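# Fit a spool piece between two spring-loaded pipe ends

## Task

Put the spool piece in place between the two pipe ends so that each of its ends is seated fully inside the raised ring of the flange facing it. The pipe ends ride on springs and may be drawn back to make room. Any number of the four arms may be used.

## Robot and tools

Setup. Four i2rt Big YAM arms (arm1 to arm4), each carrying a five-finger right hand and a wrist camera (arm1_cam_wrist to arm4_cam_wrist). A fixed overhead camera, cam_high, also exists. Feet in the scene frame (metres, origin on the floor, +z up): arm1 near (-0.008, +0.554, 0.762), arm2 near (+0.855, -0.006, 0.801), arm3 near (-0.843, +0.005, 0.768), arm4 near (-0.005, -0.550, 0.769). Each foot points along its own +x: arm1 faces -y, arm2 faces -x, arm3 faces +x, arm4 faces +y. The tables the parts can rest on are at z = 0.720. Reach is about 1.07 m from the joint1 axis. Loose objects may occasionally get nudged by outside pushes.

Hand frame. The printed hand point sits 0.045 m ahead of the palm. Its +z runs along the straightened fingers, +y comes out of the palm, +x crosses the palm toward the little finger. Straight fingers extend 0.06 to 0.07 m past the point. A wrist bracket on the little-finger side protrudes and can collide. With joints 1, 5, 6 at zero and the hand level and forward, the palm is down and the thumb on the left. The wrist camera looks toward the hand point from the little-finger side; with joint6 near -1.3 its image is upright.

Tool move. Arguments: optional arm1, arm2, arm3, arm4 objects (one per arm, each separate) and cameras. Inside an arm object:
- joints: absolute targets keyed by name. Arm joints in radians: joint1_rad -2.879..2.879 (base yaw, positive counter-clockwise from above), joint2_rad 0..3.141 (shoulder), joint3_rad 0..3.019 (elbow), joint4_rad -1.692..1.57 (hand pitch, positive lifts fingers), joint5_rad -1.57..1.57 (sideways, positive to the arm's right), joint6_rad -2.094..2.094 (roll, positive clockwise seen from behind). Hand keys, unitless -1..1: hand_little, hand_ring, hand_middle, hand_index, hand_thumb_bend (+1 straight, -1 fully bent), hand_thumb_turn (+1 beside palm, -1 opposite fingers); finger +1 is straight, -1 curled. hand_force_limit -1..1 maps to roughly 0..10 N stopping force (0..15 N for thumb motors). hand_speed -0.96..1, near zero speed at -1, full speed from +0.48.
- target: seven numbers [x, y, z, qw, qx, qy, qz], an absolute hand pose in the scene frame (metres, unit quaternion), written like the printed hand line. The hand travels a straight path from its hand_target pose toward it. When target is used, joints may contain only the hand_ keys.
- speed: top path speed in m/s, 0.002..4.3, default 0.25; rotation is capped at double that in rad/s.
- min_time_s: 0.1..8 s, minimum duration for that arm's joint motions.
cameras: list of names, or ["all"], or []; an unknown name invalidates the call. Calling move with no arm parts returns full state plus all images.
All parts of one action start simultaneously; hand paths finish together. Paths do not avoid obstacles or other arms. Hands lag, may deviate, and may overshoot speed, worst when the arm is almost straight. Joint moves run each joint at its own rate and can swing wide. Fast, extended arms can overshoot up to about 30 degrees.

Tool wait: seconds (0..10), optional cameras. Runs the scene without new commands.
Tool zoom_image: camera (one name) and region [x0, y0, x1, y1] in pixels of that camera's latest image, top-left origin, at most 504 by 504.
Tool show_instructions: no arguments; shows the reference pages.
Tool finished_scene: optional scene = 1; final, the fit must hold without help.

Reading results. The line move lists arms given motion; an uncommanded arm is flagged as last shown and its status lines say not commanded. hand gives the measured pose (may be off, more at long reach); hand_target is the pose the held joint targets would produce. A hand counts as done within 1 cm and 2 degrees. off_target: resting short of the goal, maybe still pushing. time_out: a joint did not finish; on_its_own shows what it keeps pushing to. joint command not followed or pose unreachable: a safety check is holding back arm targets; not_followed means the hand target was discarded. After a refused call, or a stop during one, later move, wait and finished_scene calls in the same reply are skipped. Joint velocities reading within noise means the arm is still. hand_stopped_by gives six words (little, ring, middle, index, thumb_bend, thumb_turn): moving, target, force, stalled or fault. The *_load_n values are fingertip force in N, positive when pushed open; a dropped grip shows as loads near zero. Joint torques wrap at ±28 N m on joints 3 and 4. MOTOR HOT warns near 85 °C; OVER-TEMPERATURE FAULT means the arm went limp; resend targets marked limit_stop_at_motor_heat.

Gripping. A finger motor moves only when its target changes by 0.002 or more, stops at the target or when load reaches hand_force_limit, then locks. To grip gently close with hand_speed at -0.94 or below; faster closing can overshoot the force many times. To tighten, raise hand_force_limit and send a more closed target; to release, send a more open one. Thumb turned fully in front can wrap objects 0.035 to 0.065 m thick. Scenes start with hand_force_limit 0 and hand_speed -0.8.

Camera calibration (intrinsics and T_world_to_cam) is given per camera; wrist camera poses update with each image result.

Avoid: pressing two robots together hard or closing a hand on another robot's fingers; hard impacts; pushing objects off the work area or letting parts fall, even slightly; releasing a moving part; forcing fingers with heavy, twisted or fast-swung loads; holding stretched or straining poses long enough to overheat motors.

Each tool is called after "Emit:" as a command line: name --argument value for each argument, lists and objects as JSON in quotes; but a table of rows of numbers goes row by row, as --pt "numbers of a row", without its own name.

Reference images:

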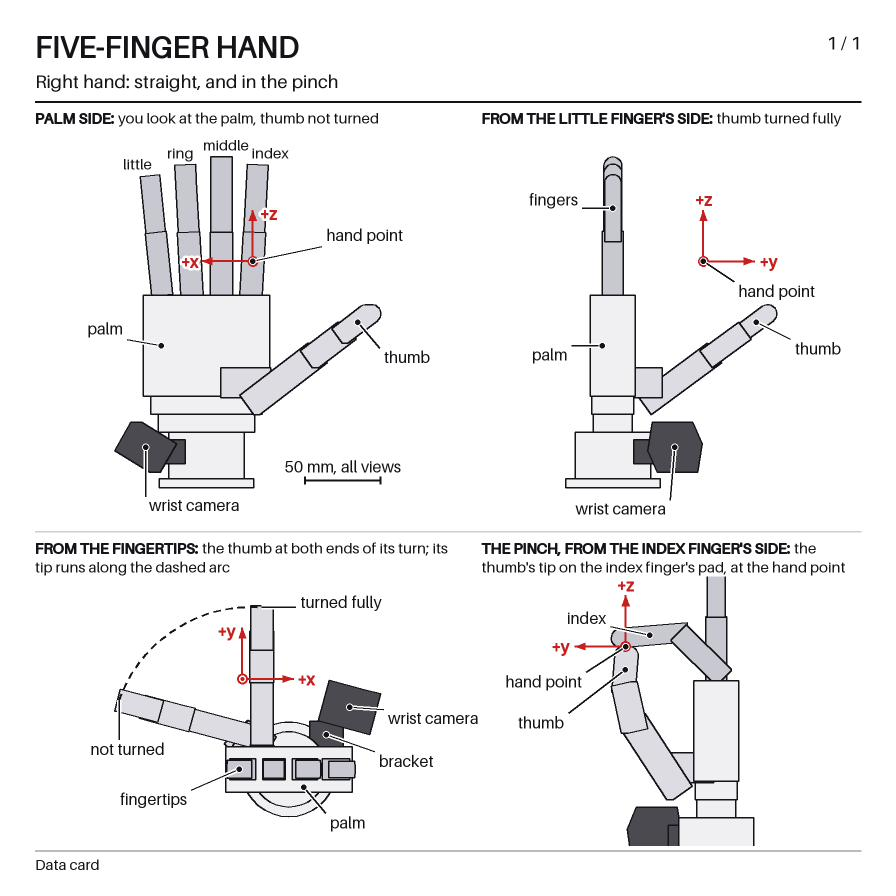

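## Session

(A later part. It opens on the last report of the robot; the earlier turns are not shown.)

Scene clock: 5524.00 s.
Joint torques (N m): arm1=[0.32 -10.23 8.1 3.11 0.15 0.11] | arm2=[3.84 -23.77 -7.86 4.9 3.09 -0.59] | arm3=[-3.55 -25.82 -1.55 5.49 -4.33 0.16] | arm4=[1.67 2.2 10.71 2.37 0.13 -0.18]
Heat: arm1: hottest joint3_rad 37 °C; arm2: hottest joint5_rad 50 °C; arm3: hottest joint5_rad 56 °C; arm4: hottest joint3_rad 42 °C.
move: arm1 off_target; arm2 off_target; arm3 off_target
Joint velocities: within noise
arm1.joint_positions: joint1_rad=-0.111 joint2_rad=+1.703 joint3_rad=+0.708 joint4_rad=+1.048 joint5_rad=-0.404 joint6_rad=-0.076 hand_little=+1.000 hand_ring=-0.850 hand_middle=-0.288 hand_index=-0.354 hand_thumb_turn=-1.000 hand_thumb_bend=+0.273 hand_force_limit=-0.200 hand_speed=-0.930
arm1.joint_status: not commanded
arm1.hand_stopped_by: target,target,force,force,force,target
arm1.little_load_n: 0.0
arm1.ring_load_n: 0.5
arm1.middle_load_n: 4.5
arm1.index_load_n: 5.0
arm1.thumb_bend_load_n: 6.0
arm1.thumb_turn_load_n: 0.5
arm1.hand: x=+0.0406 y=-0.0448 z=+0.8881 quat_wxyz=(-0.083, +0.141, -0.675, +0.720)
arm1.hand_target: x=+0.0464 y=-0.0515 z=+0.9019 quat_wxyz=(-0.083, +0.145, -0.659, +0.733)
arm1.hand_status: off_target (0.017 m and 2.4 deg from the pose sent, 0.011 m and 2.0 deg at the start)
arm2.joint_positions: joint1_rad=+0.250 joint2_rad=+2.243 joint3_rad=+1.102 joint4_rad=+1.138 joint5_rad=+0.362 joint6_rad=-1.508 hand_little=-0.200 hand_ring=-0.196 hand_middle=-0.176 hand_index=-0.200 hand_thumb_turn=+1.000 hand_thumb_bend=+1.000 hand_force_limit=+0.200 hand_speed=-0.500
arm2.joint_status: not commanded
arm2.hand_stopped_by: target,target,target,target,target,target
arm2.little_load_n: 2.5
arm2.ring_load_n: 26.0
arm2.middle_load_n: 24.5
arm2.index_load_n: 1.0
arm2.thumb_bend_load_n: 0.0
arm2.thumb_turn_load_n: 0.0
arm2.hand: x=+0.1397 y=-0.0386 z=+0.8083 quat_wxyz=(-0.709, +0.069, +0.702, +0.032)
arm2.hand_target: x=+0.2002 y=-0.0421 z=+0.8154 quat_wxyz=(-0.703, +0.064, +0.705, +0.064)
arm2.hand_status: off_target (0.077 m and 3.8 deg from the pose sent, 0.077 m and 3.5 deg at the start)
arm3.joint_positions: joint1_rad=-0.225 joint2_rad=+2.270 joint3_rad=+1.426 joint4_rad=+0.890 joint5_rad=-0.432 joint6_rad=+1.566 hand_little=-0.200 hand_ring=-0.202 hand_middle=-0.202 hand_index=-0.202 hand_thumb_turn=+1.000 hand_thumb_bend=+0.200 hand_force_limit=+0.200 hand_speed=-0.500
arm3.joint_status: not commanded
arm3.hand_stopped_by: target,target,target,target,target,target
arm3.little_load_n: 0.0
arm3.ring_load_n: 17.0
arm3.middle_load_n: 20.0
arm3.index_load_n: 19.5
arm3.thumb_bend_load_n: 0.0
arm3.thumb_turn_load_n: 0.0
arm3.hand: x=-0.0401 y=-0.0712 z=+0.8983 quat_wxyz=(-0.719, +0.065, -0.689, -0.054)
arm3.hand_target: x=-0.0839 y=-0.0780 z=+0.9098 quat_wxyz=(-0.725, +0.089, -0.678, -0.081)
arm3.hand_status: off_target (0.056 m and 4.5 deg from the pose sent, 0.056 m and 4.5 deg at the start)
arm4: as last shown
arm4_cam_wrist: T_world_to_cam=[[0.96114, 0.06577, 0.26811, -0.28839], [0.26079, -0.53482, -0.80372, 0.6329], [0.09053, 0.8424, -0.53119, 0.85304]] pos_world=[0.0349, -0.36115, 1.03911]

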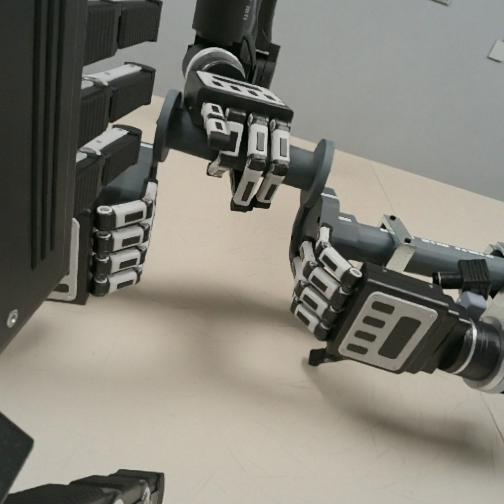

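Emit:
move --arm1 '{"target": [0.0465, -0.0535, 0.884, 0.0831, -0.1451, 0.6589, -0.7331], "speed": 0.05}' --cameras '["arm4_cam_wrist"]'

Emit:
zoom_image --camera "arm4_cam_wrist" --region '[130, 60, 380, 310]'

Scene clock: 5535.37 s.
Joint torques (N m): arm1=[0.32 -10.52 7.49 3.14 0.16 0.1] | arm2=[3.78 -23.94 -7.9 4.93 3.11 -0.59] | arm3=[-3.84 -26.46 -1.69 5.42 -4.35 0.17] | arm4=[1.73 2.26 10.73 2.37 0.12 -0.18]
Heat: arm1: hottest joint3_rad 37 °C; arm2: hottest joint5_rad 53 °C; arm3: hottest joint5_rad 63 °C; arm4: hottest joint3_rad 42 °C.
move: arm1 off_target
Joint velocities: within noise
arm1.joint_positions: joint1_rad=-0.111 joint2_rad=+1.757 joint3_rad=+0.708 joint4_rad=+1.103 joint5_rad=-0.404 joint6_rad=-0.076 hand_little=+1.000 hand_ring=-0.850 hand_middle=-0.288 hand_index=-0.354 hand_thumb_turn=-1.000 hand_thumb_bend=+0.273 hand_force_limit=-0.200 hand_speed=-0.930
arm1.joint_status: not commanded
arm1.hand_stopped_by: target,target,force,force,force,target
arm1.little_load_n: 0.0
arm1.ring_load_n: 1.0
arm1.middle_load_n: 5.0
arm1.index_load_n: 5.0
arm1.thumb_bend_load_n: 6.5
arm1.thumb_turn_load_n: 0.5
arm1.hand: x=+0.0407 y=-0.0468 z=+0.8710 quat_wxyz=(-0.083, +0.141, -0.674, +0.720)
arm1.hand_target: x=+0.0466 y=-0.0531 z=+0.8841 quat_wxyz=(-0.083, +0.145, -0.659, +0.733)
arm1.hand_status: off_target (0.016 m and 2.4 deg from the pose sent, 0.011 m and 2.4 deg at the start)
arm2, arm3, arm4: as last shown
arm2.index_load_n: 1.5
arm2.thumb_bend_load_n: 0.5
arm3.middle_load_n: 20.5
arm4_cam_wrist: T_world_to_cam=[[0.96114, 0.06577, 0.26811, -0.28839], [0.26079, -0.53482, -0.80372, 0.6329], [0.09053, 0.8424, -0.53119, 0.85304]] pos_world=[0.0349, -0.36115, 1.03911]

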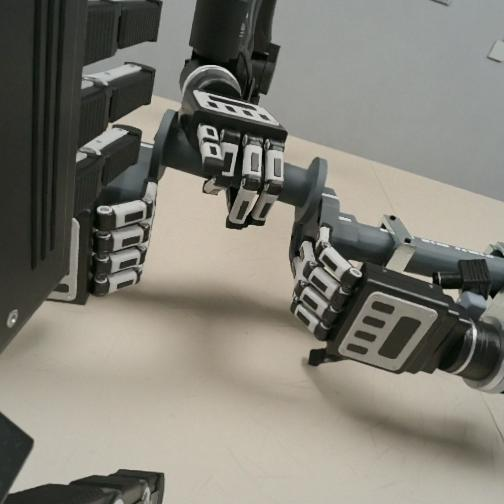

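Scaled by 2.016 from the camera's image (finer frame: 720x720).

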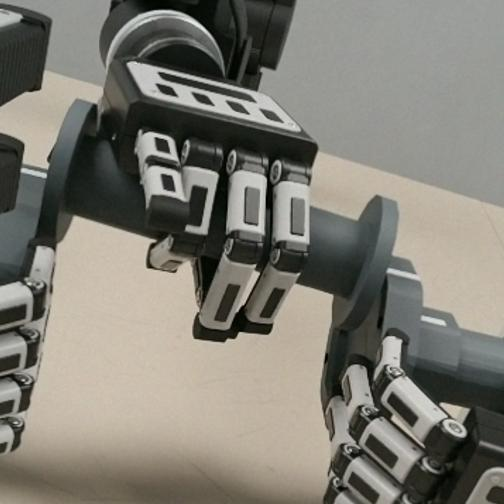

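Emit:
move --arm1 '{"target": [0.0470, -0.0545, 0.856, 0.0831, -0.1451, 0.6589, -0.7331], "speed": 0.05}' --cameras '["arm4_cam_wrist"]'

Emit:
zoom_image --camera "arm4_cam_wrist" --region '[250, 140, 380, 310]'

Emit:
zoom_image --camera "arm4_cam_wrist" --region '[110, 100, 240, 270]'

Scene clock: 5573.17 s.
Joint torques (N m): arm1=[0.44 -10.75 6.76 3.14 0.12 0.11] | arm2=[3.72 -23.88 -7.9 4.93 3.09 -0.6] | arm3=[-4.07 -26.23 -1.77 5.56 -4.34 0.16] | arm4=[1.67 2.2 10.73 2.37 0.13 -0.18]
Heat: arm1: hottest joint3_rad 36 °C; arm2: hottest joint5_rad 61 °C; arm3: hottest joint5_rad 79 °C; arm4: hottest joint3_rad 42 °C.
move: arm1 off_target
Joint velocities: within noise
arm1.joint_positions: joint1_rad=-0.110 joint2_rad=+1.838 joint3_rad=+0.708 joint4_rad=+1.187 joint5_rad=-0.403 joint6_rad=-0.076 hand_little=+1.000 hand_ring=-0.850 hand_middle=-0.288 hand_index=-0.354 hand_thumb_turn=-1.000 hand_thumb_bend=+0.273 hand_force_limit=-0.200 hand_speed=-0.930
arm1.joint_status: not commanded
arm1.hand_stopped_by: target,target,force,force,force,target
arm1.little_load_n: 0.0
arm1.ring_load_n: 1.0
arm1.middle_load_n: 4.5
arm1.index_load_n: 5.0
arm1.thumb_bend_load_n: 6.5
arm1.thumb_turn_load_n: 0.5
arm1.hand: x=+0.0409 y=-0.0483 z=+0.8449 quat_wxyz=(-0.082, +0.141, -0.674, +0.721)
arm1.hand_target: x=+0.0471 y=-0.0541 z=+0.8561 quat_wxyz=(-0.083, +0.145, -0.659, +0.733)
arm1.hand_status: off_target (0.014 m and 2.2 deg from the pose sent, 0.018 m and 2.4 deg at the start)
arm2, arm3, arm4: as last shown
arm2.index_load_n: 1.0
arm2.thumb_bend_load_n: 0.0
arm2.hand_target: x=+0.2002 y=-0.0421 z=+0.8153 quat_wxyz=(-0.703, +0.064, +0.705, +0.064)
arm4_cam_wrist: T_world_to_cam=[[0.96114, 0.06577, 0.26811, -0.28839], [0.26079, -0.53482, -0.80372, 0.6329], [0.09053, 0.8424, -0.53119, 0.85304]] pos_world=[0.0349, -0.36115, 1.03911]

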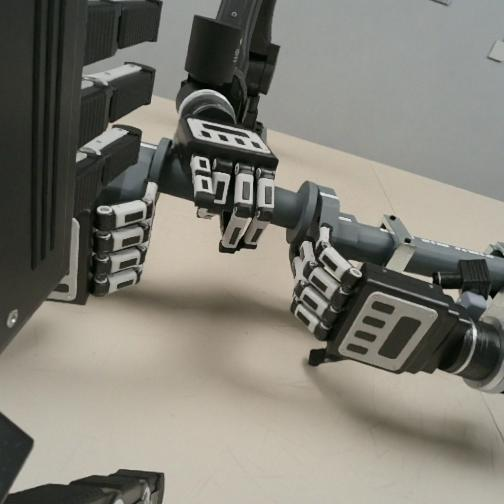

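Scaled by 2.965 from the camera's image (finer frame: 720x720).

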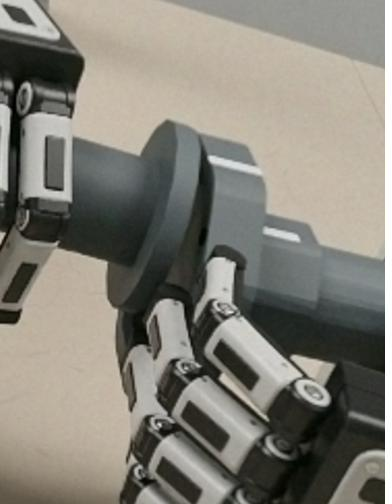

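Scaled by 2.965 from the camera's image (finer frame: 720x720).

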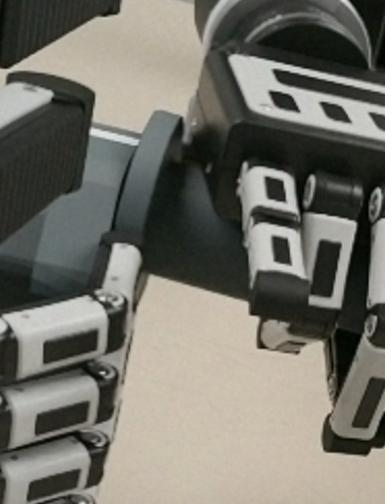

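Emit:
move --arm1 '{"target": [0.0460, -0.0500, 0.928, 0.0831, -0.1451, 0.6589, -0.7331], "speed": 0.2}'

Emit:
move --arm3 '{"target": [-0.030, -0.081, 0.904, 0.7261, -0.0883, 0.6771, 0.0824], "speed": 0.08}' --arm2 '{"target": [0.150, -0.0455, 0.822, 0.7041, -0.0642, -0.7041, -0.0642], "speed": 0.1}' --cameras '["arm4_cam_wrist"]'

Scene clock: 5626.30 s.
Joint torques (N m): arm1=[0.26 -10.11 9.31 1.95 0.03 0.11] | arm2=[3.96 -23.88 -7.84 4.92 3.09 -0.57] | arm3=[-4.01 -25.99 -1.73 5.55 -4.35 0.19] | arm4=[1.61 2.26 10.71 2.37 0.13 -0.18]
Heat: arm1: hottest joint3_rad 35 °C; arm2: hottest joint5_rad 65 °C; arm3: hottest joint5_rad 89 °C; arm4: hottest joint3_rad 41 °C. Fold robot arm3 in close to its base, or ease its load, before you think long.
move: arm1 off_target
MOTOR HOT: the motor of arm3's joint5_rad now reports 89 °C; the controller stops that arm at 100 °C. To cool a motor, set the load down, stop pushing, or move to a pose that needs little force.
Joint velocities: within noise
arm1.joint_positions: joint1_rad=-0.110 joint2_rad=+1.634 joint3_rad=+0.708 joint4_rad=+0.999 joint5_rad=-0.403 joint6_rad=-0.076 hand_little=+1.000 hand_ring=-0.850 hand_middle=-0.288 hand_index=-0.354 hand_thumb_turn=-1.000 hand_thumb_bend=+0.273 hand_force_limit=-0.200 hand_speed=-0.930
arm1.joint_status: not commanded
arm1.hand_stopped_by: target,target,force,force,force,target
arm1.little_load_n: 0.0
arm1.ring_load_n: 1.0
arm1.middle_load_n: 5.0
arm1.index_load_n: 5.0
arm1.thumb_bend_load_n: 6.0
arm1.thumb_turn_load_n: 0.0
arm1.hand: x=+0.0411 y=-0.0419 z=+0.9155 quat_wxyz=(-0.080, +0.142, -0.668, +0.726)
arm1.hand_target: x=+0.0460 y=-0.0495 z=+0.9280 quat_wxyz=(-0.083, +0.145, -0.659, +0.733)
arm1.hand_status: off_target (0.016 m and 1.4 deg from the pose sent, 0.083 m and 2.2 deg at the start)
arm2, arm4: as last shown
arm3.joint_positions: joint1_rad=-0.225 joint2_rad=+2.270 joint3_rad=+1.426 joint4_rad=+0.890 joint5_rad=-0.432 joint6_rad=+1.566 hand_little=-0.200 hand_ring=-0.202 hand_middle=-0.202 hand_index=-0.202 hand_thumb_turn=+1.000 hand_thumb_bend=+0.200 hand_force_limit=+0.200 hand_speed=-0.500
arm3.joint_status: not commanded
arm3.hand_stopped_by: target,target,target,target,target,target
arm3.little_load_n: 0.0
arm3.ring_load_n: 17.0
arm3.middle_load_n: 20.5
arm3.index_load_n: 19.5
arm3.thumb_bend_load_n: 0.0
arm3.thumb_turn_load_n: 0.0
arm3.hand: x=-0.0401 y=-0.0712 z=+0.8983 quat_wxyz=(-0.719, +0.065, -0.689, -0.054)
arm3.hand_target: x=-0.0839 y=-0.0780 z=+0.9098 quat_wxyz=(-0.725, +0.089, -0.678, -0.081)
arm3.hand_status: not commanded
pictures: none

Scene clock: 5627.50 s.
Joint torques (N m): arm1=[0.26 -9.99 9.31 1.94 0.03 0.11] | arm2=[2.02 -20.89 1.95 3.19 2.04 -0.58] | arm3=[-2.14 -21.77 5.87 2.56 -2.02 0.21] | arm4=[1.67 2.26 10.71 2.36 0.13 -0.17]
Heat: arm1: hottest joint3_rad 35 °C; arm2: hottest joint5_rad 65 °C; arm3: hottest joint5_rad 88 °C; arm4: hottest joint3_rad 41 °C. Fold robot arm3 in close to its base, or ease its load, before you think long.
move: arm2 off_target; arm3 off_target
MOTOR HOT: still on. The motor of arm3's joint5_rad now reports 88 °C.
Joint velocities: within noise
arm1, arm4: as last shown
arm2.joint_positions: joint1_rad=+0.250 joint2_rad=+2.243 joint3_rad=+1.144 joint4_rad=+1.072 joint5_rad=+0.371 joint6_rad=-1.508 hand_little=-0.200 hand_ring=-0.196 hand_middle=-0.177 hand_index=-0.200 hand_thumb_turn=+1.000 hand_thumb_bend=+1.000 hand_force_limit=+0.200 hand_speed=-0.500
arm2.joint_status: not commanded
arm2.hand_stopped_by: target,target,target,target,target,target
arm2.little_load_n: -0.5
arm2.ring_load_n: 16.0
arm2.middle_load_n: 16.0
arm2.index_load_n: -1.0
arm2.thumb_bend_load_n: 0.0
arm2.thumb_turn_load_n: 0.0
arm2.hand: x=+0.1273 y=-0.0404 z=+0.8103 quat_wxyz=(-0.701, +0.070, +0.709, +0.038)
arm2.hand_target: x=+0.1482 y=-0.0450 z=+0.8211 quat_wxyz=(-0.703, +0.065, +0.705, +0.063)
arm2.hand_status: off_target (0.026 m and 3.2 deg from the pose sent, 0.018 m and 3.8 deg at the start)
arm3.joint_positions: joint1_rad=-0.225 joint2_rad=+2.317 joint3_rad=+1.529 joint4_rad=+0.861 joint5_rad=-0.475 joint6_rad=+1.567 hand_little=-0.200 hand_ring=-0.203 hand_middle=-0.202 hand_index=-0.203 hand_thumb_turn=+1.000 hand_thumb_bend=+0.200 hand_force_limit=+0.200 hand_speed=-0.500
arm3.joint_status: not commanded
arm3.hand_stopped_by: target,target,target,target,target,target
arm3.little_load_n: 0.0
arm3.ring_load_n: 4.5
arm3.middle_load_n: 9.5
arm3.index_load_n: 7.5
arm3.thumb_bend_load_n: 0.0
arm3.thumb_turn_load_n: 0.0
arm3.hand: x=-0.0195 y=-0.0699 z=+0.9038 quat_wxyz=(-0.726, +0.084, -0.679, -0.065)
arm3.hand_target: x=-0.0295 y=-0.0809 z=+0.9039 quat_wxyz=(-0.726, +0.088, -0.677, -0.082)
arm3.hand_status: off_target (0.015 m and 2.0 deg from the pose sent, 0.015 m and 4.5 deg at the start)
arm4_cam_wrist: T_world_to_cam=[[0.96114, 0.06577, 0.26811, -0.28839], [0.26079, -0.53482, -0.80372, 0.6329], [0.09053, 0.8424, -0.53119, 0.85304]] pos_world=[0.0349, -0.36115, 1.03911]

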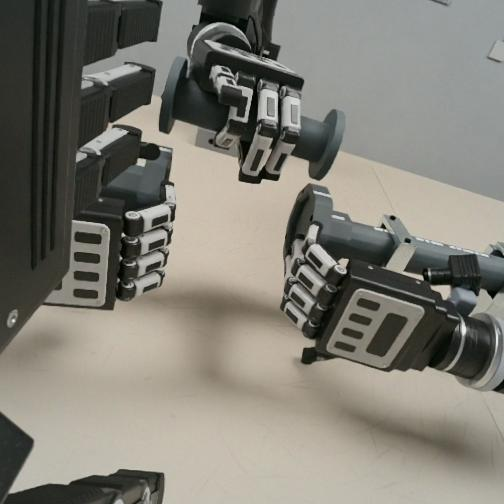

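Emit:
move --arm3 '{"target": [0.002, -0.084, 0.892, 0.7261, -0.0883, 0.6771, 0.0824], "speed": 0.08}' --arm2 '{"target": [0.104, -0.049, 0.824, 0.7041, -0.0642, -0.7041, -0.0642], "speed": 0.1}' --cameras '["arm4_cam_wrist"]'

Emit:
zoom_image --camera "arm4_cam_wrist" --region '[110, 130, 360, 380]'

Scene clock: 5712.60 s.
Joint torques (N m): arm1=[0.21 -10.05 9.29 1.95 0.03 0.11] | arm2=[0.73 -18.84 8.53 2.25 0.78 -0.43] | arm3=[-0.73 -21.42 9.39 1.63 -0.14 0.06] | arm4=[1.67 2.26 10.73 2.36 0.13 -0.17]
Heat: arm1: hottest joint3_rad 36 °C; arm2: hottest joint5_rad 53 °C; arm3: hottest joint5_rad 56 °C; arm4: hottest joint3_rad 41 °C.
move: arm2 off_target; arm3 off_target
MOTOR HOT: cleared for the motors of arm3.
Joint velocities: within noise
arm1: as last shown
arm1.middle_load_n: 4.5
arm1.thumb_turn_load_n: 0.5
arm2.joint_positions: joint1_rad=+0.254 joint2_rad=+2.259 joint3_rad=+1.212 joint4_rad=+1.010 joint5_rad=+0.397 joint6_rad=-1.524 hand_little=-0.200 hand_ring=-0.199 hand_middle=-0.179 hand_index=-0.200 hand_thumb_turn=+1.000 hand_thumb_bend=+1.000 hand_force_limit=+0.200 hand_speed=-0.500
arm2.joint_status: not commanded
arm2.hand_stopped_by: target,target,target,target,target,target
arm2.little_load_n: 0.0
arm2.ring_load_n: 3.0
arm2.middle_load_n: 5.5
arm2.index_load_n: 0.5
arm2.thumb_bend_load_n: 0.0
arm2.thumb_turn_load_n: 0.0
arm2.hand: x=+0.1092 y=-0.0427 z=+0.8135 quat_wxyz=(-0.696, +0.071, +0.712, +0.052)
arm2.hand_target: x=+0.1043 y=-0.0490 z=+0.8240 quat_wxyz=(-0.704, +0.065, +0.704, +0.064)
arm2.hand_status: off_target (0.013 m and 2.0 deg from the pose sent, 0.028 m and 3.2 deg at the start)
arm3.joint_positions: joint1_rad=-0.233 joint2_rad=+2.384 joint3_rad=+1.613 joint4_rad=+0.833 joint5_rad=-0.518 joint6_rad=+1.581 hand_little=-0.200 hand_ring=-0.204 hand_middle=-0.204 hand_index=-0.204 hand_thumb_turn=+1.000 hand_thumb_bend=+0.200 hand_force_limit=+0.200 hand_speed=-0.500
arm3.joint_status: not commanded
arm3.hand_stopped_by: target,target,target,target,target,target
arm3.little_load_n: 0.0
arm3.ring_load_n: 0.0
arm3.middle_load_n: 0.5
arm3.index_load_n: 0.0
arm3.thumb_bend_load_n: 0.0
arm3.thumb_turn_load_n: 0.0
arm3.hand: x=-0.0053 y=-0.0749 z=+0.8859 quat_wxyz=(-0.721, +0.091, -0.682, -0.084)
arm3.hand_target: x=+0.0014 y=-0.0841 z=+0.8923 quat_wxyz=(-0.726, +0.088, -0.677, -0.082)
arm3.hand_status: off_target (0.013 m and 0.9 deg from the pose sent, 0.028 m and 2.0 deg at the start)
arm4.joint_positions: joint1_rad=+0.131 joint2_rad=+0.019 joint3_rad=+0.149 joint4_rad=-0.186 joint5_rad=+0.186 joint6_rad=-1.547 hand_little=+1.000 hand_ring=+1.000 hand_middle=+1.000 hand_index=+1.000 hand_thumb_turn=+1.000 hand_thumb_bend=+1.000 hand_force_limit=+0.000 hand_speed=-0.800
arm4.joint_status: not commanded
arm4.hand_stopped_by: target,target,target,target,target,target
arm4.little_load_n: 0.0
arm4.ring_load_n: 0.0
arm4.middle_load_n: 0.0
arm4.index_load_n: 0.0
arm4.thumb_bend_load_n: 0.0
arm4.thumb_turn_load_n: 0.0
arm4.hand: x=+0.0479 y=-0.2667 z=+0.9802 quat_wxyz=(-0.482, +0.524, +0.498, +0.495)
arm4.hand_target: x=+0.0453 y=-0.2664 z=+0.9903 quat_wxyz=(-0.486, +0.514, +0.498, +0.500)
arm4.hand_status: not commanded
arm4_cam_wrist: T_world_to_cam=[[0.96114, 0.06577, 0.26811, -0.28839], [0.26079, -0.53482, -0.80372, 0.6329], [0.09053, 0.8424, -0.53119, 0.85304]] pos_world=[0.0349, -0.36115, 1.03911]

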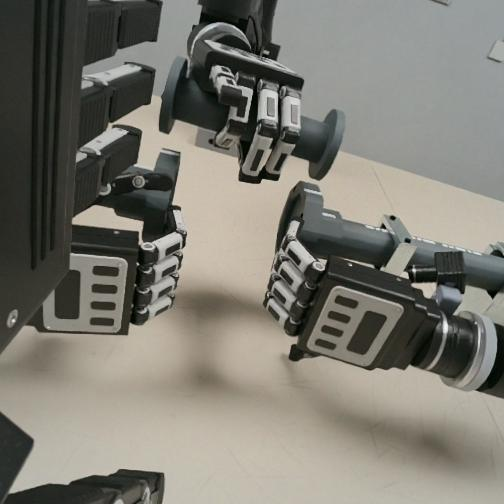

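Scaled by 2.016 from the camera's image (finer frame: 720x720).

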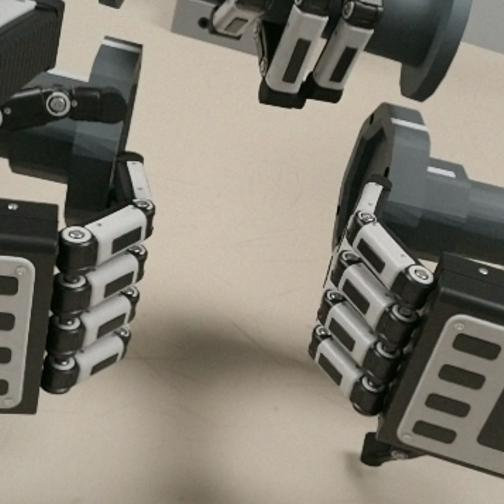

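Emit:
zoom_image --camera "arm4_cam_wrist" --region '[130, 140, 210, 260]'

Emit:
zoom_image --camera "arm4_cam_wrist" --region '[250, 170, 350, 320]'

Scaled by 4.200 from the camera's image (finer frame: 720x720).

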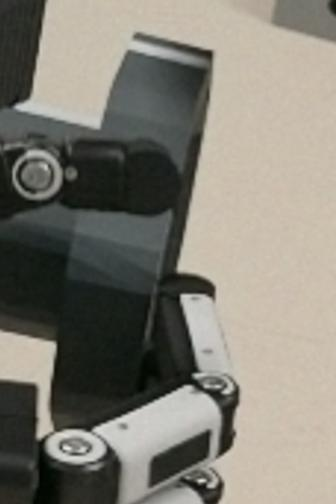

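Scaled by 3.360 from the camera's image (finer frame: 720x720).

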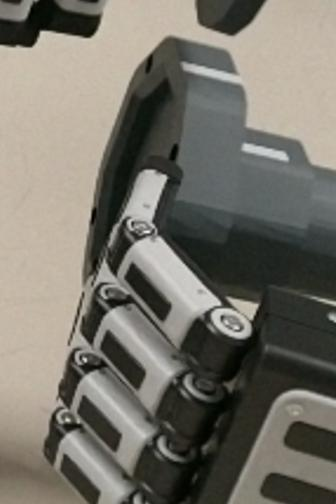

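Emit:
move --arm3 '{"joints": {"hand_thumb_bend": 0.95}}'

Emit:
move --arm3 '{"target": [-0.055, -0.0805, 0.902, 0.7261, -0.0883, 0.6771, 0.0824], "speed": 0.06}' --arm2 '{"target": [0.190, -0.044, 0.823, 0.7041, -0.0642, -0.7041, -0.0642], "speed": 0.09}' --arm1 '{"target": [0.0480, -0.0510, 0.922, 0.0831, -0.1451, 0.6589, -0.7331], "speed": 0.05}' --cameras '["arm4_cam_wrist"]'

Scene clock: 5831.57 s.
Joint torques (N m): arm1=[0.21 -9.93 9.31 1.96 0.03 0.11] | arm2=[0.62 -19.08 8.5 2.24 0.78 -0.43] | arm3=[-1.14 -21.48 9.42 1.59 -0.15 0.06] | arm4=[1.79 2.26 10.73 2.36 0.13 -0.18]
Heat: arm1: hottest joint3_rad 36 °C; arm2: hottest joint5_rad 42 °C; arm3: hottest joint5_rad 41 °C; arm4: hottest joint3_rad 41 °C.
move: arm3 done
Joint velocities: within noise
arm1, arm2, arm4: as last shown
arm2.ring_load_n: 3.5
arm2.index_load_n: 1.0
arm3.joint_positions: joint1_rad=-0.233 joint2_rad=+2.384 joint3_rad=+1.613 joint4_rad=+0.833 joint5_rad=-0.518 joint6_rad=+1.581 hand_little=-0.200 hand_ring=-0.204 hand_middle=-0.204 hand_index=-0.204 hand_thumb_turn=+1.000 hand_thumb_bend=+0.950 hand_force_limit=+0.200 hand_speed=-0.500
arm3.joint_status: all done
arm3.hand_stopped_by: target,target,target,target,target,target
arm3.little_load_n: 0.0
arm3.ring_load_n: 0.0
arm3.middle_load_n: 0.5
arm3.index_load_n: 0.0
arm3.thumb_bend_load_n: 0.0
arm3.thumb_turn_load_n: 0.0
arm3.hand: x=-0.0053 y=-0.0749 z=+0.8859 quat_wxyz=(-0.721, +0.091, -0.682, -0.084)
arm3.hand_target: x=+0.0014 y=-0.0841 z=+0.8923 quat_wxyz=(-0.726, +0.088, -0.677, -0.082)
arm3.hand_status: not commanded
pictures: none

Scene clock: 5833.03 s.
Joint torques (N m): arm1=[0.56 -9.7 9.09 2.59 0.15 0.11] | arm2=[2.67 -23.12 -4.83 5.01 2.41 -0.52] | arm3=[-2.73 -25.17 2.02 4.48 -2.74 0.06] | arm4=[1.67 2.2 10.71 2.36 0.13 -0.18]
Heat: arm1: hottest joint3_rad 36 °C; arm2: hottest joint5_rad 42 °C; arm3: hottest joint5_rad 41 °C; arm4: hottest joint3_rad 41 °C.
move: arm1 off_target; arm2 off_target; arm3 off_target
Joint velocities: within noise
arm1.joint_positions: joint1_rad=-0.109 joint2_rad=+1.645 joint3_rad=+0.708 joint4_rad=+0.999 joint5_rad=-0.401 joint6_rad=-0.076 hand_little=+1.000 hand_ring=-0.850 hand_middle=-0.288 hand_index=-0.354 hand_thumb_turn=-1.000 hand_thumb_bend=+0.273 hand_force_limit=-0.200 hand_speed=-0.930
arm1.joint_status: not commanded
arm1.hand_stopped_by: target,target,force,force,force,target
arm1.little_load_n: 0.0
arm1.ring_load_n: 0.5
arm1.middle_load_n: 5.0
arm1.index_load_n: 5.0
arm1.thumb_bend_load_n: 6.0
arm1.thumb_turn_load_n: 0.5
arm1.hand: x=+0.0410 y=-0.0423 z=+0.9092 quat_wxyz=(-0.081, +0.141, -0.672, +0.723)
arm1.hand_target: x=+0.0480 y=-0.0504 z=+0.9221 quat_wxyz=(-0.083, +0.145, -0.659, +0.733)
arm1.hand_status: off_target (0.017 m and 2.0 deg from the pose sent, 0.013 m and 1.4 deg at the start)
arm2.joint_positions: joint1_rad=+0.253 joint2_rad=+2.237 joint3_rad=+1.122 joint4_rad=+1.087 joint5_rad=+0.373 joint6_rad=-1.512 hand_little=-0.200 hand_ring=-0.198 hand_middle=-0.178 hand_index=-0.200 hand_thumb_turn=+1.000 hand_thumb_bend=+1.000 hand_force_limit=+0.200 hand_speed=-0.500
arm2.joint_status: not commanded
arm2.hand_stopped_by: target,target,target,target,target,target
arm2.little_load_n: 0.0
arm2.ring_load_n: 22.0
arm2.middle_load_n: 22.0
arm2.index_load_n: 1.0
arm2.thumb_bend_load_n: 0.0
arm2.thumb_turn_load_n: 0.0
arm2.hand: x=+0.1344 y=-0.0403 z=+0.8092 quat_wxyz=(-0.700, +0.068, +0.710, +0.039)
arm2.hand_target: x=+0.1812 y=-0.0421 z=+0.8197 quat_wxyz=(-0.703, +0.065, +0.706, +0.064)
arm2.hand_status: off_target (0.057 m and 3.0 deg from the pose sent, 0.081 m and 2.0 deg at the start)
arm3.joint_positions: joint1_rad=-0.232 joint2_rad=+2.326 joint3_rad=+1.499 joint4_rad=+0.867 joint5_rad=-0.465 joint6_rad=+1.577 hand_little=-0.200 hand_ring=-0.204 hand_middle=-0.202 hand_index=-0.203 hand_thumb_turn=+1.000 hand_thumb_bend=+0.950 hand_force_limit=+0.200 hand_speed=-0.500
arm3.joint_status: not commanded
arm3.hand_stopped_by: target,target,target,target,target,target
arm3.little_load_n: 0.0
arm3.ring_load_n: 0.0
arm3.middle_load_n: 18.0
arm3.index_load_n: 17.5
arm3.thumb_bend_load_n: 0.0
arm3.thumb_turn_load_n: -0.5
arm3.hand: x=-0.0261 y=-0.0760 z=+0.8847 quat_wxyz=(-0.716, +0.070, -0.691, -0.067)
arm3.hand_target: x=-0.0513 y=-0.0802 z=+0.9007 quat_wxyz=(-0.725, +0.089, -0.678, -0.081)
arm3.hand_status: off_target (0.034 m and 3.4 deg from the pose sent, 0.053 m and 0.9 deg at the start)
arm4: as last shown
arm4_cam_wrist: T_world_to_cam=[[0.96114, 0.06577, 0.26811, -0.28839], [0.26079, -0.53482, -0.80372, 0.6329], [0.09053, 0.8424, -0.53119, 0.85304]] pos_world=[0.0349, -0.36115, 1.03911]

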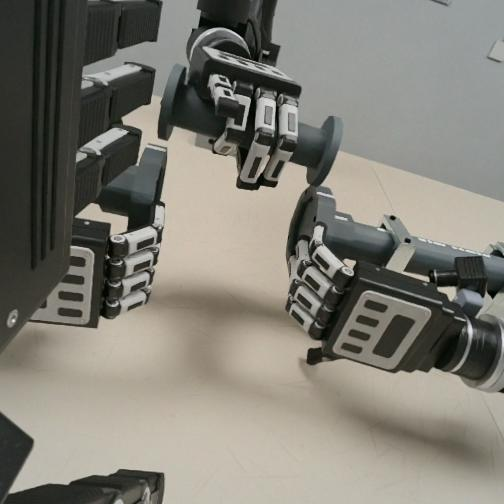

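Emit:
move --arm3 '{"target": [0.002, -0.087, 0.907, 0.7261, -0.0883, 0.6771, 0.0824], "speed": 0.08}' --arm2 '{"target": [0.102, -0.050, 0.802, 0.7041, -0.0642, -0.7041, -0.0642], "speed": 0.1}'

Emit:
move --arm3 '{"target": [-0.055, -0.0815, 0.913, 0.7261, -0.0883, 0.6771, 0.0824], "speed": 0.06}' --arm2 '{"target": [0.190, -0.045, 0.801, 0.7041, -0.0642, -0.7041, -0.0642], "speed": 0.09}'

Scene clock: 5866.70 s.
Joint torques (N m): arm1=[0.5 -9.7 9.1 2.63 0.15 0.11] | arm2=[0.56 -17.73 8.49 1.73 0.45 -0.24] | arm3=[-0.5 -22.18 9.39 1.81 -0.16 0.06] | arm4=[1.67 2.26 10.71 2.36 0.13 -0.18]
Heat: arm1: hottest joint3_rad 36 °C; arm2: hottest joint5_rad 48 °C; arm3: hottest joint5_rad 50 °C; arm4: hottest joint3_rad 41 °C.
move: arm2 off_target; arm3 off_target
Joint velocities: within noise
arm1, arm4: as last shown
arm1.ring_load_n: 1.0
arm1.middle_load_n: 4.5
arm1.thumb_bend_load_n: 6.5
arm2.joint_positions: joint1_rad=+0.257 joint2_rad=+2.291 joint3_rad=+1.231 joint4_rad=+1.056 joint5_rad=+0.407 joint6_rad=-1.543 hand_little=-0.200 hand_ring=-0.200 hand_middle=-0.180 hand_index=-0.200 hand_thumb_turn=+1.000 hand_thumb_bend=+1.000 hand_force_limit=+0.200 hand_speed=-0.500
arm2.joint_status: not commanded
arm2.hand_stopped_by: target,target,target,target,target,target
arm2.little_load_n: 0.0
arm2.ring_load_n: 2.0
arm2.middle_load_n: 2.5
arm2.index_load_n: 0.0
arm2.thumb_bend_load_n: 0.0
arm2.thumb_turn_load_n: 0.0
arm2.hand: x=+0.1055 y=-0.0433 z=+0.8107 quat_wxyz=(-0.707, +0.070, +0.701, +0.058)
arm2.hand_target: x=+0.1025 y=-0.0500 z=+0.8021 quat_wxyz=(-0.704, +0.064, +0.704, +0.064)
arm2.hand_status: off_target (0.012 m and 1.1 deg from the pose sent, 0.035 m and 3.1 deg at the start)
arm3.joint_positions: joint1_rad=-0.235 joint2_rad=+2.367 joint3_rad=+1.611 joint4_rad=+0.805 joint5_rad=-0.523 joint6_rad=+1.579 hand_little=-0.200 hand_ring=-0.204 hand_middle=-0.204 hand_index=-0.204 hand_thumb_turn=+1.000 hand_thumb_bend=+0.950 hand_force_limit=+0.200 hand_speed=-0.500
arm3.joint_status: not commanded
arm3.hand_stopped_by: target,target,target,target,target,target
arm3.little_load_n: 0.0
arm3.ring_load_n: 0.0
arm3.middle_load_n: 0.5
arm3.index_load_n: 0.0
arm3.thumb_bend_load_n: -0.5
arm3.thumb_turn_load_n: 0.0
arm3.hand: x=-0.0050 y=-0.0763 z=+0.8927 quat_wxyz=(-0.717, +0.090, -0.686, -0.085)
arm3.hand_target: x=+0.0012 y=-0.0868 z=+0.9072 quat_wxyz=(-0.726, +0.088, -0.677, -0.082)
arm3.hand_status: off_target (0.019 m and 1.6 deg from the pose sent, 0.038 m and 3.4 deg at the start)
arm4.index_load_n: -0.5
pictures: none

Scene clock: 5868.20 s.
Joint torques (N m): arm1=[0.62 -9.58 9.07 2.63 0.16 0.1] | arm2=[2.84 -21.3 -5.05 4.68 2.2 -0.38] | arm3=[-2.02 -25.52 2.13 4.33 -2.84 0.1] | arm4=[1.73 2.26 10.73 2.36 0.13 -0.18]
Heat: arm1: hottest joint3_rad 36 °C; arm2: hottest joint5_rad 48 °C; arm3: hottest joint5_rad 50 °C; arm4: hottest joint3_rad 41 °C.
move: arm2 off_target; arm3 off_target
Joint velocities: within noise
arm1, arm4: as last shown
arm1.middle_load_n: 5.0
arm1.thumb_bend_load_n: 6.0
arm1.thumb_turn_load_n: 0.0
arm2.joint_positions: joint1_rad=+0.256 joint2_rad=+2.266 joint3_rad=+1.136 joint4_rad=+1.138 joint5_rad=+0.380 joint6_rad=-1.528 hand_little=-0.200 hand_ring=-0.198 hand_middle=-0.178 hand_index=-0.200 hand_thumb_turn=+1.000 hand_thumb_bend=+1.000 hand_force_limit=+0.200 hand_speed=-0.500
arm2.joint_status: not commanded
arm2.hand_stopped_by: target,target,target,target,target,target
arm2.little_load_n: 0.0
arm2.ring_load_n: 21.0
arm2.middle_load_n: 20.0
arm2.index_load_n: 0.5
arm2.thumb_bend_load_n: 0.0
arm2.thumb_turn_load_n: 0.0
arm2.hand: x=+0.1318 y=-0.0412 z=+0.8075 quat_wxyz=(-0.712, +0.067, +0.698, +0.042)
arm2.hand_target: x=+0.1814 y=-0.0431 z=+0.7997 quat_wxyz=(-0.703, +0.064, +0.705, +0.064)
arm2.hand_status: off_target (0.059 m and 2.8 deg from the pose sent, 0.085 m and 1.1 deg at the start)
arm3.joint_positions: joint1_rad=-0.233 joint2_rad=+2.311 joint3_rad=+1.497 joint4_rad=+0.850 joint5_rad=-0.465 joint6_rad=+1.574 hand_little=-0.200 hand_ring=-0.203 hand_middle=-0.202 hand_index=-0.203 hand_thumb_turn=+1.000 hand_thumb_bend=+0.950 hand_force_limit=+0.200 hand_speed=-0.500
arm3.joint_status: not commanded
arm3.hand_stopped_by: target,target,target,target,target,target
arm3.little_load_n: 0.0
arm3.ring_load_n: 5.0
arm3.middle_load_n: 16.5
arm3.index_load_n: 14.5
arm3.thumb_bend_load_n: 0.0
arm3.thumb_turn_load_n: 0.0
arm3.hand: x=-0.0258 y=-0.0773 z=+0.8918 quat_wxyz=(-0.715, +0.070, -0.692, -0.066)
arm3.hand_target: x=-0.0510 y=-0.0813 z=+0.9115 quat_wxyz=(-0.725, +0.089, -0.678, -0.081)
arm3.hand_status: off_target (0.036 m and 3.5 deg from the pose sent, 0.054 m and 1.6 deg at the start)
arm4.index_load_n: 0.0
arm4.thumb_turn_load_n: -0.5
pictures: none

Emit:
move --arm3 '{"target": [0.002, -0.082, 0.916, 0.7261, -0.0883, 0.6771, 0.0824], "speed": 0.08}' --arm2 '{"target": [0.102, -0.049, 0.792, 0.7041, -0.0642, -0.7041, -0.0642], "speed": 0.1}'

Emit:
move --arm3 '{"target": [-0.055, -0.0785, 0.918, 0.7261, -0.0883, 0.6771, 0.0824], "speed": 0.06}' --arm2 '{"target": [0.190, -0.044, 0.798, 0.7041, -0.0642, -0.7041, -0.0642], "speed": 0.09}' --cameras '["arm4_cam_wrist"]'

Emit:
zoom_image --camera "arm4_cam_wrist" --region '[130, 60, 380, 310]'

Scene clock: 5882.43 s.
Joint torques (N m): arm1=[0.5 -9.58 9.09 2.63 0.15 0.11] | arm2=[0.26 -16.79 8.21 1.54 0.34 -0.13] | arm3=[-0.38 -22.36 9.43 1.88 -0.12 0.04] | arm4=[1.67 2.2 10.73 2.36 0.13 -0.17]
Heat: arm1: hottest joint3_rad 36 °C; arm2: hottest joint5_rad 49 °C; arm3: hottest joint5_rad 52 °C; arm4: hottest joint3_rad 41 °C.
move: arm2 off_target; arm3 off_target
Joint velocities: within noise
arm1, arm4: as last shown
arm1.middle_load_n: 4.5
arm2.joint_positions: joint1_rad=+0.257 joint2_rad=+2.304 joint3_rad=+1.238 joint4_rad=+1.080 joint5_rad=+0.408 joint6_rad=-1.551 hand_little=-0.200 hand_ring=-0.200 hand_middle=-0.180 hand_index=-0.200 hand_thumb_turn=+1.000 hand_thumb_bend=+1.000 hand_force_limit=+0.200 hand_speed=-0.500
arm2.joint_status: not commanded
arm2.hand_stopped_by: target,target,target,target,target,target
arm2.little_load_n: 0.5
arm2.ring_load_n: 2.0
arm2.middle_load_n: 1.5
arm2.index_load_n: 0.0
arm2.thumb_bend_load_n: 0.0
arm2.thumb_turn_load_n: 0.0
arm2.hand: x=+0.1042 y=-0.0431 z=+0.8099 quat_wxyz=(-0.712, +0.069, +0.696, +0.059)
arm2.hand_target: x=+0.1028 y=-0.0490 z=+0.7923 quat_wxyz=(-0.704, +0.064, +0.704, +0.064)
arm2.hand_status: off_target (0.019 m and 1.6 deg from the pose sent, 0.035 m and 2.8 deg at the start)
arm3.joint_positions: joint1_rad=-0.232 joint2_rad=+2.349 joint3_rad=+1.603 joint4_rad=+0.793 joint5_rad=-0.516 joint6_rad=+1.579 hand_little=-0.200 hand_ring=-0.204 hand_middle=-0.204 hand_index=-0.204 hand_thumb_turn=+1.000 hand_thumb_bend=+0.950 hand_force_limit=+0.200 hand_speed=-0.500
arm3.joint_status: not commanded
arm3.hand_stopped_by: target,target,target,target,target,target
arm3.little_load_n: 0.0
arm3.ring_load_n: 0.0
arm3.middle_load_n: 0.0
arm3.index_load_n: 0.0
arm3.thumb_bend_load_n: 0.0
arm3.thumb_turn_load_n: 0.0
arm3.hand: x=-0.0053 y=-0.0746 z=+0.9012 quat_wxyz=(-0.717, +0.089, -0.687, -0.084)
arm3.hand_target: x=+0.0011 y=-0.0820 z=+0.9161 quat_wxyz=(-0.726, +0.088, -0.677, -0.082)
arm3.hand_status: off_target (0.018 m and 1.6 deg from the pose sent, 0.037 m and 3.5 deg at the start)
arm4.thumb_turn_load_n: 0.0
pictures: none

Scene clock: 5883.93 s.
Joint torques (N m): arm1=[0.62 -9.64 9.11 2.62 0.15 0.11] | arm2=[2.78 -21.25 -5.05 4.67 2.19 -0.32] | arm3=[-2.02 -25.29 1.89 4.19 -2.8 0.09] | arm4=[1.67 2.26 10.73 2.36 0.13 -0.18]
Heat: arm1: hottest joint3_rad 36 °C; arm2: hottest joint5_rad 49 °C; arm3: hottest joint5_rad 52 °C; arm4: hottest joint3_rad 41 °C.
move: arm2 off_target; arm3 off_target
Joint velocities: within noise
arm1, arm4: as last shown
arm1.index_load_n: 4.5
arm2.joint_positions: joint1_rad=+0.256 joint2_rad=+2.270 joint3_rad=+1.137 joint4_rad=+1.145 joint5_rad=+0.379 joint6_rad=-1.534 hand_little=-0.200 hand_ring=-0.198 hand_middle=-0.178 hand_index=-0.200 hand_thumb_turn=+1.000 hand_thumb_bend=+1.000 hand_force_limit=+0.200 hand_speed=-0.500
arm2.joint_status: not commanded
arm2.hand_stopped_by: target,target,target,target,target,target
arm2.little_load_n: 0.0
arm2.ring_load_n: 21.5
arm2.middle_load_n: 19.5
arm2.index_load_n: 0.5
arm2.thumb_bend_load_n: 0.0
arm2.thumb_turn_load_n: 0.0
arm2.hand: x=+0.1316 y=-0.0412 z=+0.8071 quat_wxyz=(-0.713, +0.065, +0.697, +0.043)
arm2.hand_target: x=+0.1816 y=-0.0421 z=+0.7969 quat_wxyz=(-0.703, +0.064, +0.705, +0.064)
arm2.hand_status: off_target (0.059 m and 2.8 deg from the pose sent, 0.087 m and 1.6 deg at the start)
arm3.joint_positions: joint1_rad=-0.230 joint2_rad=+2.297 joint3_rad=+1.494 joint4_rad=+0.849 joint5_rad=-0.461 joint6_rad=+1.576 hand_little=-0.200 hand_ring=-0.203 hand_middle=-0.202 hand_index=-0.203 hand_thumb_turn=+1.000 hand_thumb_bend=+0.950 hand_force_limit=+0.200 hand_speed=-0.500
arm3.joint_status: not commanded
arm3.hand_stopped_by: target,target,target,target,target,target
arm3.little_load_n: 0.0
arm3.ring_load_n: 10.5
arm3.middle_load_n: 14.0
arm3.index_load_n: 10.5
arm3.thumb_bend_load_n: 0.0
arm3.thumb_turn_load_n: 0.0
arm3.hand: x=-0.0259 y=-0.0754 z=+0.9004 quat_wxyz=(-0.718, +0.070, -0.689, -0.065)
arm3.hand_target: x=-0.0512 y=-0.0783 z=+0.9169 quat_wxyz=(-0.726, +0.089, -0.678, -0.081)
arm3.hand_status: off_target (0.034 m and 3.3 deg from the pose sent, 0.053 m and 1.6 deg at the start)
arm4_cam_wrist: T_world_to_cam=[[0.96114, 0.06577, 0.26811, -0.28839], [0.26079, -0.53482, -0.80372, 0.6329], [0.09053, 0.8424, -0.53119, 0.85304]] pos_world=[0.0349, -0.36115, 1.03911]

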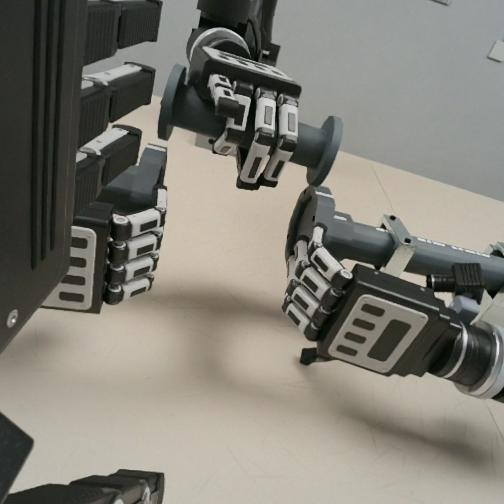

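Scaled by 2.016 from the camera's image (finer frame: 720x720).

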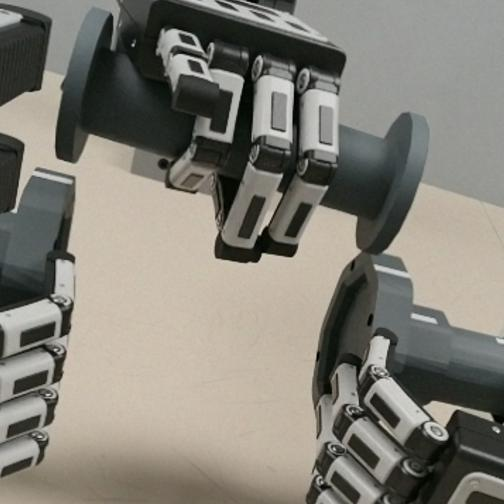

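Emit:
move --arm3 '{"target": [-0.094, -0.078, 0.919, 0.7261, -0.0883, 0.6771, 0.0824], "speed": 0.05}' --arm2 '{"target": [0.218, -0.043, 0.800, 0.7041, -0.0642, -0.7041, -0.0642], "speed": 0.05}' --arm1 '{"target": [0.0500, -0.0520, 0.910, 0.0831, -0.1451, 0.6589, -0.7331], "speed": 0.05}'

Emit:
move --arm1 '{"target": [0.0500, -0.0530, 0.885, 0.0831, -0.1451, 0.6589, -0.7331], "speed": 0.06}'

Emit:
move --arm1 '{"target": [0.0500, -0.0540, 0.862, 0.0831, -0.1451, 0.6589, -0.7331], "speed": 0.06}' --cameras '["arm4_cam_wrist"]'

Emit:
move --arm1 '{"target": [0.0500, -0.0535, 0.845, 0.0831, -0.1451, 0.6589, -0.7331], "speed": 0.05}' --cameras '["arm4_cam_wrist"]'

Emit:
zoom_image --camera "arm4_cam_wrist" --region '[110, 100, 360, 350]'

Scene clock: 5906.20 s.
Joint torques (N m): arm1=[0.62 -9.88 8.5 3.11 0.16 0.1] | arm2=[3.19 -21.71 -8.42 5.45 2.71 -0.43] | arm3=[-3.55 -27.16 -1.68 5.45 -4.38 0.22] | arm4=[1.61 2.2 10.74 2.37 0.13 -0.17]
Heat: arm1: hottest joint3_rad 36 °C; arm2: hottest joint5_rad 50 °C; arm3: hottest joint5_rad 55 °C; arm4: hottest joint3_rad 41 °C.
move: arm1 off_target; arm2 off_target; arm3 off_target
Joint velocities: within noise
arm1.joint_positions: joint1_rad=-0.105 joint2_rad=+1.679 joint3_rad=+0.708 joint4_rad=+1.023 joint5_rad=-0.396 joint6_rad=-0.076 hand_little=+1.000 hand_ring=-0.850 hand_middle=-0.288 hand_index=-0.354 hand_thumb_turn=-1.000 hand_thumb_bend=+0.273 hand_force_limit=-0.200 hand_speed=-0.930
arm1.joint_status: not commanded
arm1.hand_stopped_by: target,target,force,force,force,target
arm1.little_load_n: 0.0
arm1.ring_load_n: 1.0
arm1.middle_load_n: 4.5
arm1.index_load_n: 5.0
arm1.thumb_bend_load_n: 6.5
arm1.thumb_turn_load_n: 0.5
arm1.hand: x=+0.0431 y=-0.0439 z=+0.8958 quat_wxyz=(-0.082, +0.140, -0.675, +0.719)
arm1.hand_target: x=+0.0501 y=-0.0514 z=+0.9101 quat_wxyz=(-0.083, +0.145, -0.659, +0.733)
arm1.hand_status: off_target (0.018 m and 2.5 deg from the pose sent, 0.013 m and 2.0 deg at the start)
arm2.joint_positions: joint1_rad=+0.254 joint2_rad=+2.260 joint3_rad=+1.109 joint4_rad=+1.165 joint5_rad=+0.370 joint6_rad=-1.522 hand_little=-0.200 hand_ring=-0.186 hand_middle=-0.172 hand_index=-0.200 hand_thumb_turn=+1.000 hand_thumb_bend=+1.000 hand_force_limit=+0.200 hand_speed=-0.500
arm2.joint_status: not commanded
arm2.hand_stopped_by: target,target,target,target,target,target
arm2.little_load_n: 0.0
arm2.ring_load_n: 26.0
arm2.middle_load_n: 25.0
arm2.index_load_n: 0.0
arm2.thumb_bend_load_n: 0.0
arm2.thumb_turn_load_n: 0.0
arm2.hand: x=+0.1390 y=-0.0404 z=+0.8072 quat_wxyz=(-0.714, +0.067, +0.696, +0.036)
arm2.hand_target: x=+0.2031 y=-0.0399 z=+0.7979 quat_wxyz=(-0.703, +0.064, +0.706, +0.064)
arm2.hand_status: off_target (0.079 m and 3.6 deg from the pose sent, 0.087 m and 2.8 deg at the start)
arm3.joint_positions: joint1_rad=-0.228 joint2_rad=+2.269 joint3_rad=+1.426 joint4_rad=+0.880 joint5_rad=-0.431 joint6_rad=+1.561 hand_little=-0.200 hand_ring=-0.202 hand_middle=-0.202 hand_index=-0.202 hand_thumb_turn=+1.000 hand_thumb_bend=+0.950 hand_force_limit=+0.200 hand_speed=-0.500
arm3.joint_status: not commanded
arm3.hand_stopped_by: target,target,target,target,target,target
arm3.little_load_n: 0.0
arm3.ring_load_n: 17.5
arm3.middle_load_n: 21.5
arm3.index_load_n: 18.5
arm3.thumb_bend_load_n: 0.0
arm3.thumb_turn_load_n: 0.0
arm3.hand: x=-0.0398 y=-0.0739 z=+0.8966 quat_wxyz=(-0.717, +0.065, -0.692, -0.051)
arm3.hand_target: x=-0.0833 y=-0.0772 z=+0.9161 quat_wxyz=(-0.725, +0.089, -0.678, -0.081)
arm3.hand_status: off_target (0.059 m and 4.9 deg from the pose sent, 0.071 m and 3.3 deg at the start)
arm4: as last shown
pictures: none

Scene clock: 5907.30 s.
Joint torques (N m): arm1=[0.44 -10.64 7.39 3.12 0.15 0.1] | arm2=[3.31 -21.71 -8.39 5.46 2.71 -0.46] | arm3=[-3.66 -26.7 -1.62 5.38 -4.34 0.19] | arm4=[1.67 2.26 10.74 2.36 0.13 -0.18]
Heat: arm1: hottest joint3_rad 36 °C; arm2: hottest joint5_rad 50 °C; arm3: hottest joint5_rad 56 °C; arm4: hottest joint3_rad 41 °C.
move: arm1 off_target
Joint velocities: within noise
arm1.joint_positions: joint1_rad=-0.105 joint2_rad=+1.754 joint3_rad=+0.708 joint4_rad=+1.101 joint5_rad=-0.396 joint6_rad=-0.076 hand_little=+1.000 hand_ring=-0.850 hand_middle=-0.288 hand_index=-0.354 hand_thumb_turn=-1.000 hand_thumb_bend=+0.273 hand_force_limit=-0.200 hand_speed=-0.930
arm1.joint_status: not commanded
arm1.hand_stopped_by: target,target,force,force,force,target
arm1.little_load_n: 0.0
arm1.ring_load_n: 1.0
arm1.middle_load_n: 4.5
arm1.index_load_n: 5.0
arm1.thumb_bend_load_n: 6.0
arm1.thumb_turn_load_n: 0.5
arm1.hand: x=+0.0430 y=-0.0471 z=+0.8718 quat_wxyz=(-0.082, +0.140, -0.675, +0.720)
arm1.hand_target: x=+0.0501 y=-0.0526 z=+0.8850 quat_wxyz=(-0.083, +0.145, -0.659, +0.733)
arm1.hand_status: off_target (0.016 m and 2.4 deg from the pose sent, 0.016 m and 2.5 deg at the start)
arm2, arm3: as last shown
arm3.index_load_n: 19.0
arm4.joint_positions: joint1_rad=+0.131 joint2_rad=+0.019 joint3_rad=+0.149 joint4_rad=-0.186 joint5_rad=+0.186 joint6_rad=-1.547 hand_little=+1.000 hand_ring=+1.000 hand_middle=+1.000 hand_index=+1.000 hand_thumb_turn=+1.000 hand_thumb_bend=+1.000 hand_force_limit=+0.000 hand_speed=-0.800
arm4.joint_status: not commanded
arm4.hand_stopped_by: target,target,target,target,target,target
arm4.little_load_n: 0.0
arm4.ring_load_n: 0.0
arm4.middle_load_n: 0.0
arm4.index_load_n: 0.0
arm4.thumb_bend_load_n: 0.0
arm4.thumb_turn_load_n: 0.0
arm4.hand: x=+0.0479 y=-0.2667 z=+0.9802 quat_wxyz=(-0.482, +0.524, +0.498, +0.495)
arm4.hand_target: x=+0.0453 y=-0.2664 z=+0.9903 quat_wxyz=(-0.486, +0.514, +0.498, +0.500)
arm4.hand_status: not commanded
pictures: none

Scene clock: 5908.40 s.
Joint torques (N m): arm1=[0.5 -10.99 6.75 3.12 0.14 0.11] | arm2=[3.02 -21.71 -8.39 5.41 2.72 -0.44] | arm3=[-3.72 -27.34 -1.59 5.38 -4.37 0.21] | arm4=[1.67 2.26 10.71 2.36 0.13 -0.18]
Heat: arm1: hottest joint3_rad 36 °C; arm2: hottest joint5_rad 50 °C; arm3: hottest joint5_rad 57 °C; arm4: hottest joint3_rad 41 °C.
move: arm1 off_target
Joint velocities: within noise
arm1.joint_positions: joint1_rad=-0.105 joint2_rad=+1.823 joint3_rad=+0.708 joint4_rad=+1.171 joint5_rad=-0.396 joint6_rad=-0.076 hand_little=+1.000 hand_ring=-0.850 hand_middle=-0.288 hand_index=-0.354 hand_thumb_turn=-1.000 hand_thumb_bend=+0.273 hand_force_limit=-0.200 hand_speed=-0.930
arm1.joint_status: not commanded
arm1.hand_stopped_by: target,target,force,force,force,target
arm1.little_load_n: 0.0
arm1.ring_load_n: 1.0
arm1.middle_load_n: 4.5
arm1.index_load_n: 4.5
arm1.thumb_bend_load_n: 6.0
arm1.thumb_turn_load_n: 0.5
arm1.hand: x=+0.0430 y=-0.0484 z=+0.8495 quat_wxyz=(-0.082, +0.140, -0.674, +0.721)
arm1.hand_target: x=+0.0501 y=-0.0536 z=+0.8620 quat_wxyz=(-0.083, +0.145, -0.659, +0.733)
arm1.hand_status: off_target (0.015 m and 2.3 deg from the pose sent, 0.014 m and 2.4 deg at the start)
arm2, arm3, arm4: as last shown
arm4_cam_wrist: T_world_to_cam=[[0.96114, 0.06577, 0.26811, -0.28839], [0.26079, -0.53482, -0.80372, 0.6329], [0.09053, 0.8424, -0.53119, 0.85304]] pos_world=[0.0349, -0.36115, 1.03911]

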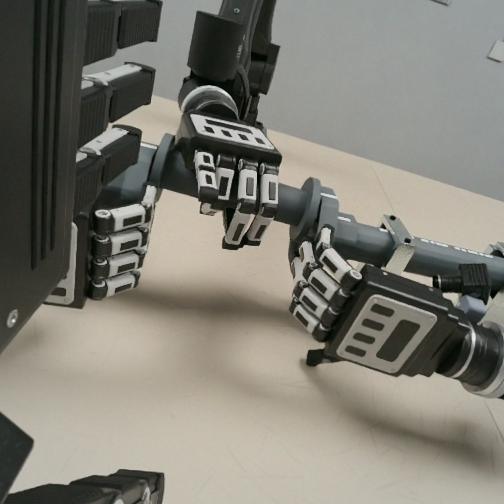

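Scene clock: 5909.37 s.
Joint torques (N m): arm1=[0.5 -11.05 6.23 3.11 0.13 0.1] | arm2=[3.19 -21.77 -8.44 5.45 2.7 -0.44] | arm3=[-3.43 -27.05 -1.68 5.39 -4.4 0.2] | arm4=[1.67 2.32 10.73 2.37 0.13 -0.17]
Heat: arm1: hottest joint3_rad 36 °C; arm2: hottest joint5_rad 50 °C; arm3: hottest joint5_rad 57 °C; arm4: hottest joint3_rad 41 °C.
move: arm1 off_target
Joint velocities: within noise
arm1.joint_positions: joint1_rad=-0.105 joint2_rad=+1.871 joint3_rad=+0.708 joint4_rad=+1.222 joint5_rad=-0.396 joint6_rad=-0.076 hand_little=+1.000 hand_ring=-0.850 hand_middle=-0.288 hand_index=-0.354 hand_thumb_turn=-1.000 hand_thumb_bend=+0.273 hand_force_limit=-0.200 hand_speed=-0.930
arm1.joint_status: not commanded
arm1.hand_stopped_by: target,target,force,force,force,target
arm1.little_load_n: 0.0
arm1.ring_load_n: 0.5
arm1.middle_load_n: 5.0
arm1.index_load_n: 5.0
arm1.thumb_bend_load_n: 6.0
arm1.thumb_turn_load_n: 0.0
arm1.hand: x=+0.0431 y=-0.0485 z=+0.8347 quat_wxyz=(-0.082, +0.140, -0.673, +0.722)
arm1.hand_target: x=+0.0501 y=-0.0532 z=+0.8451 quat_wxyz=(-0.083, +0.145, -0.659, +0.733)
arm1.hand_status: off_target (0.013 m and 2.1 deg from the pose sent, 0.010 m and 2.4 deg at the start)
arm2, arm3, arm4: as last shown
arm4_cam_wrist: T_world_to_cam=[[0.96114, 0.06577, 0.26811, -0.28839], [0.26079, -0.53482, -0.80372, 0.6329], [0.09053, 0.8424, -0.53119, 0.85304]] pos_world=[0.0349, -0.36115, 1.03911]

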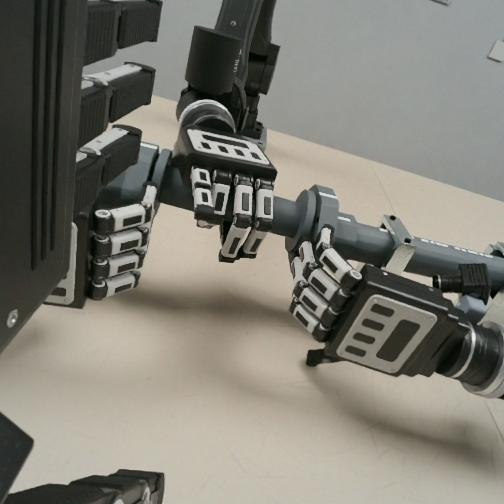

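Scaled by 2.016 from the camera's image (finer frame: 720x720).

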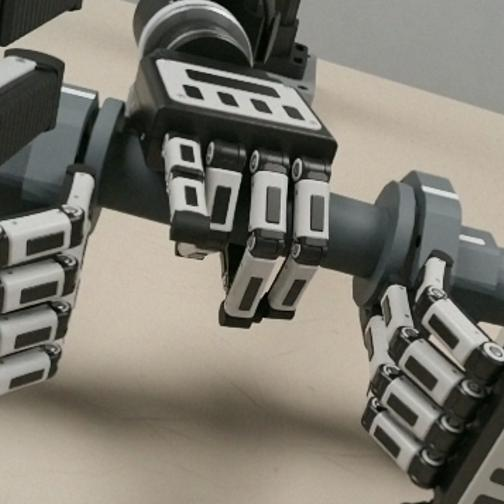

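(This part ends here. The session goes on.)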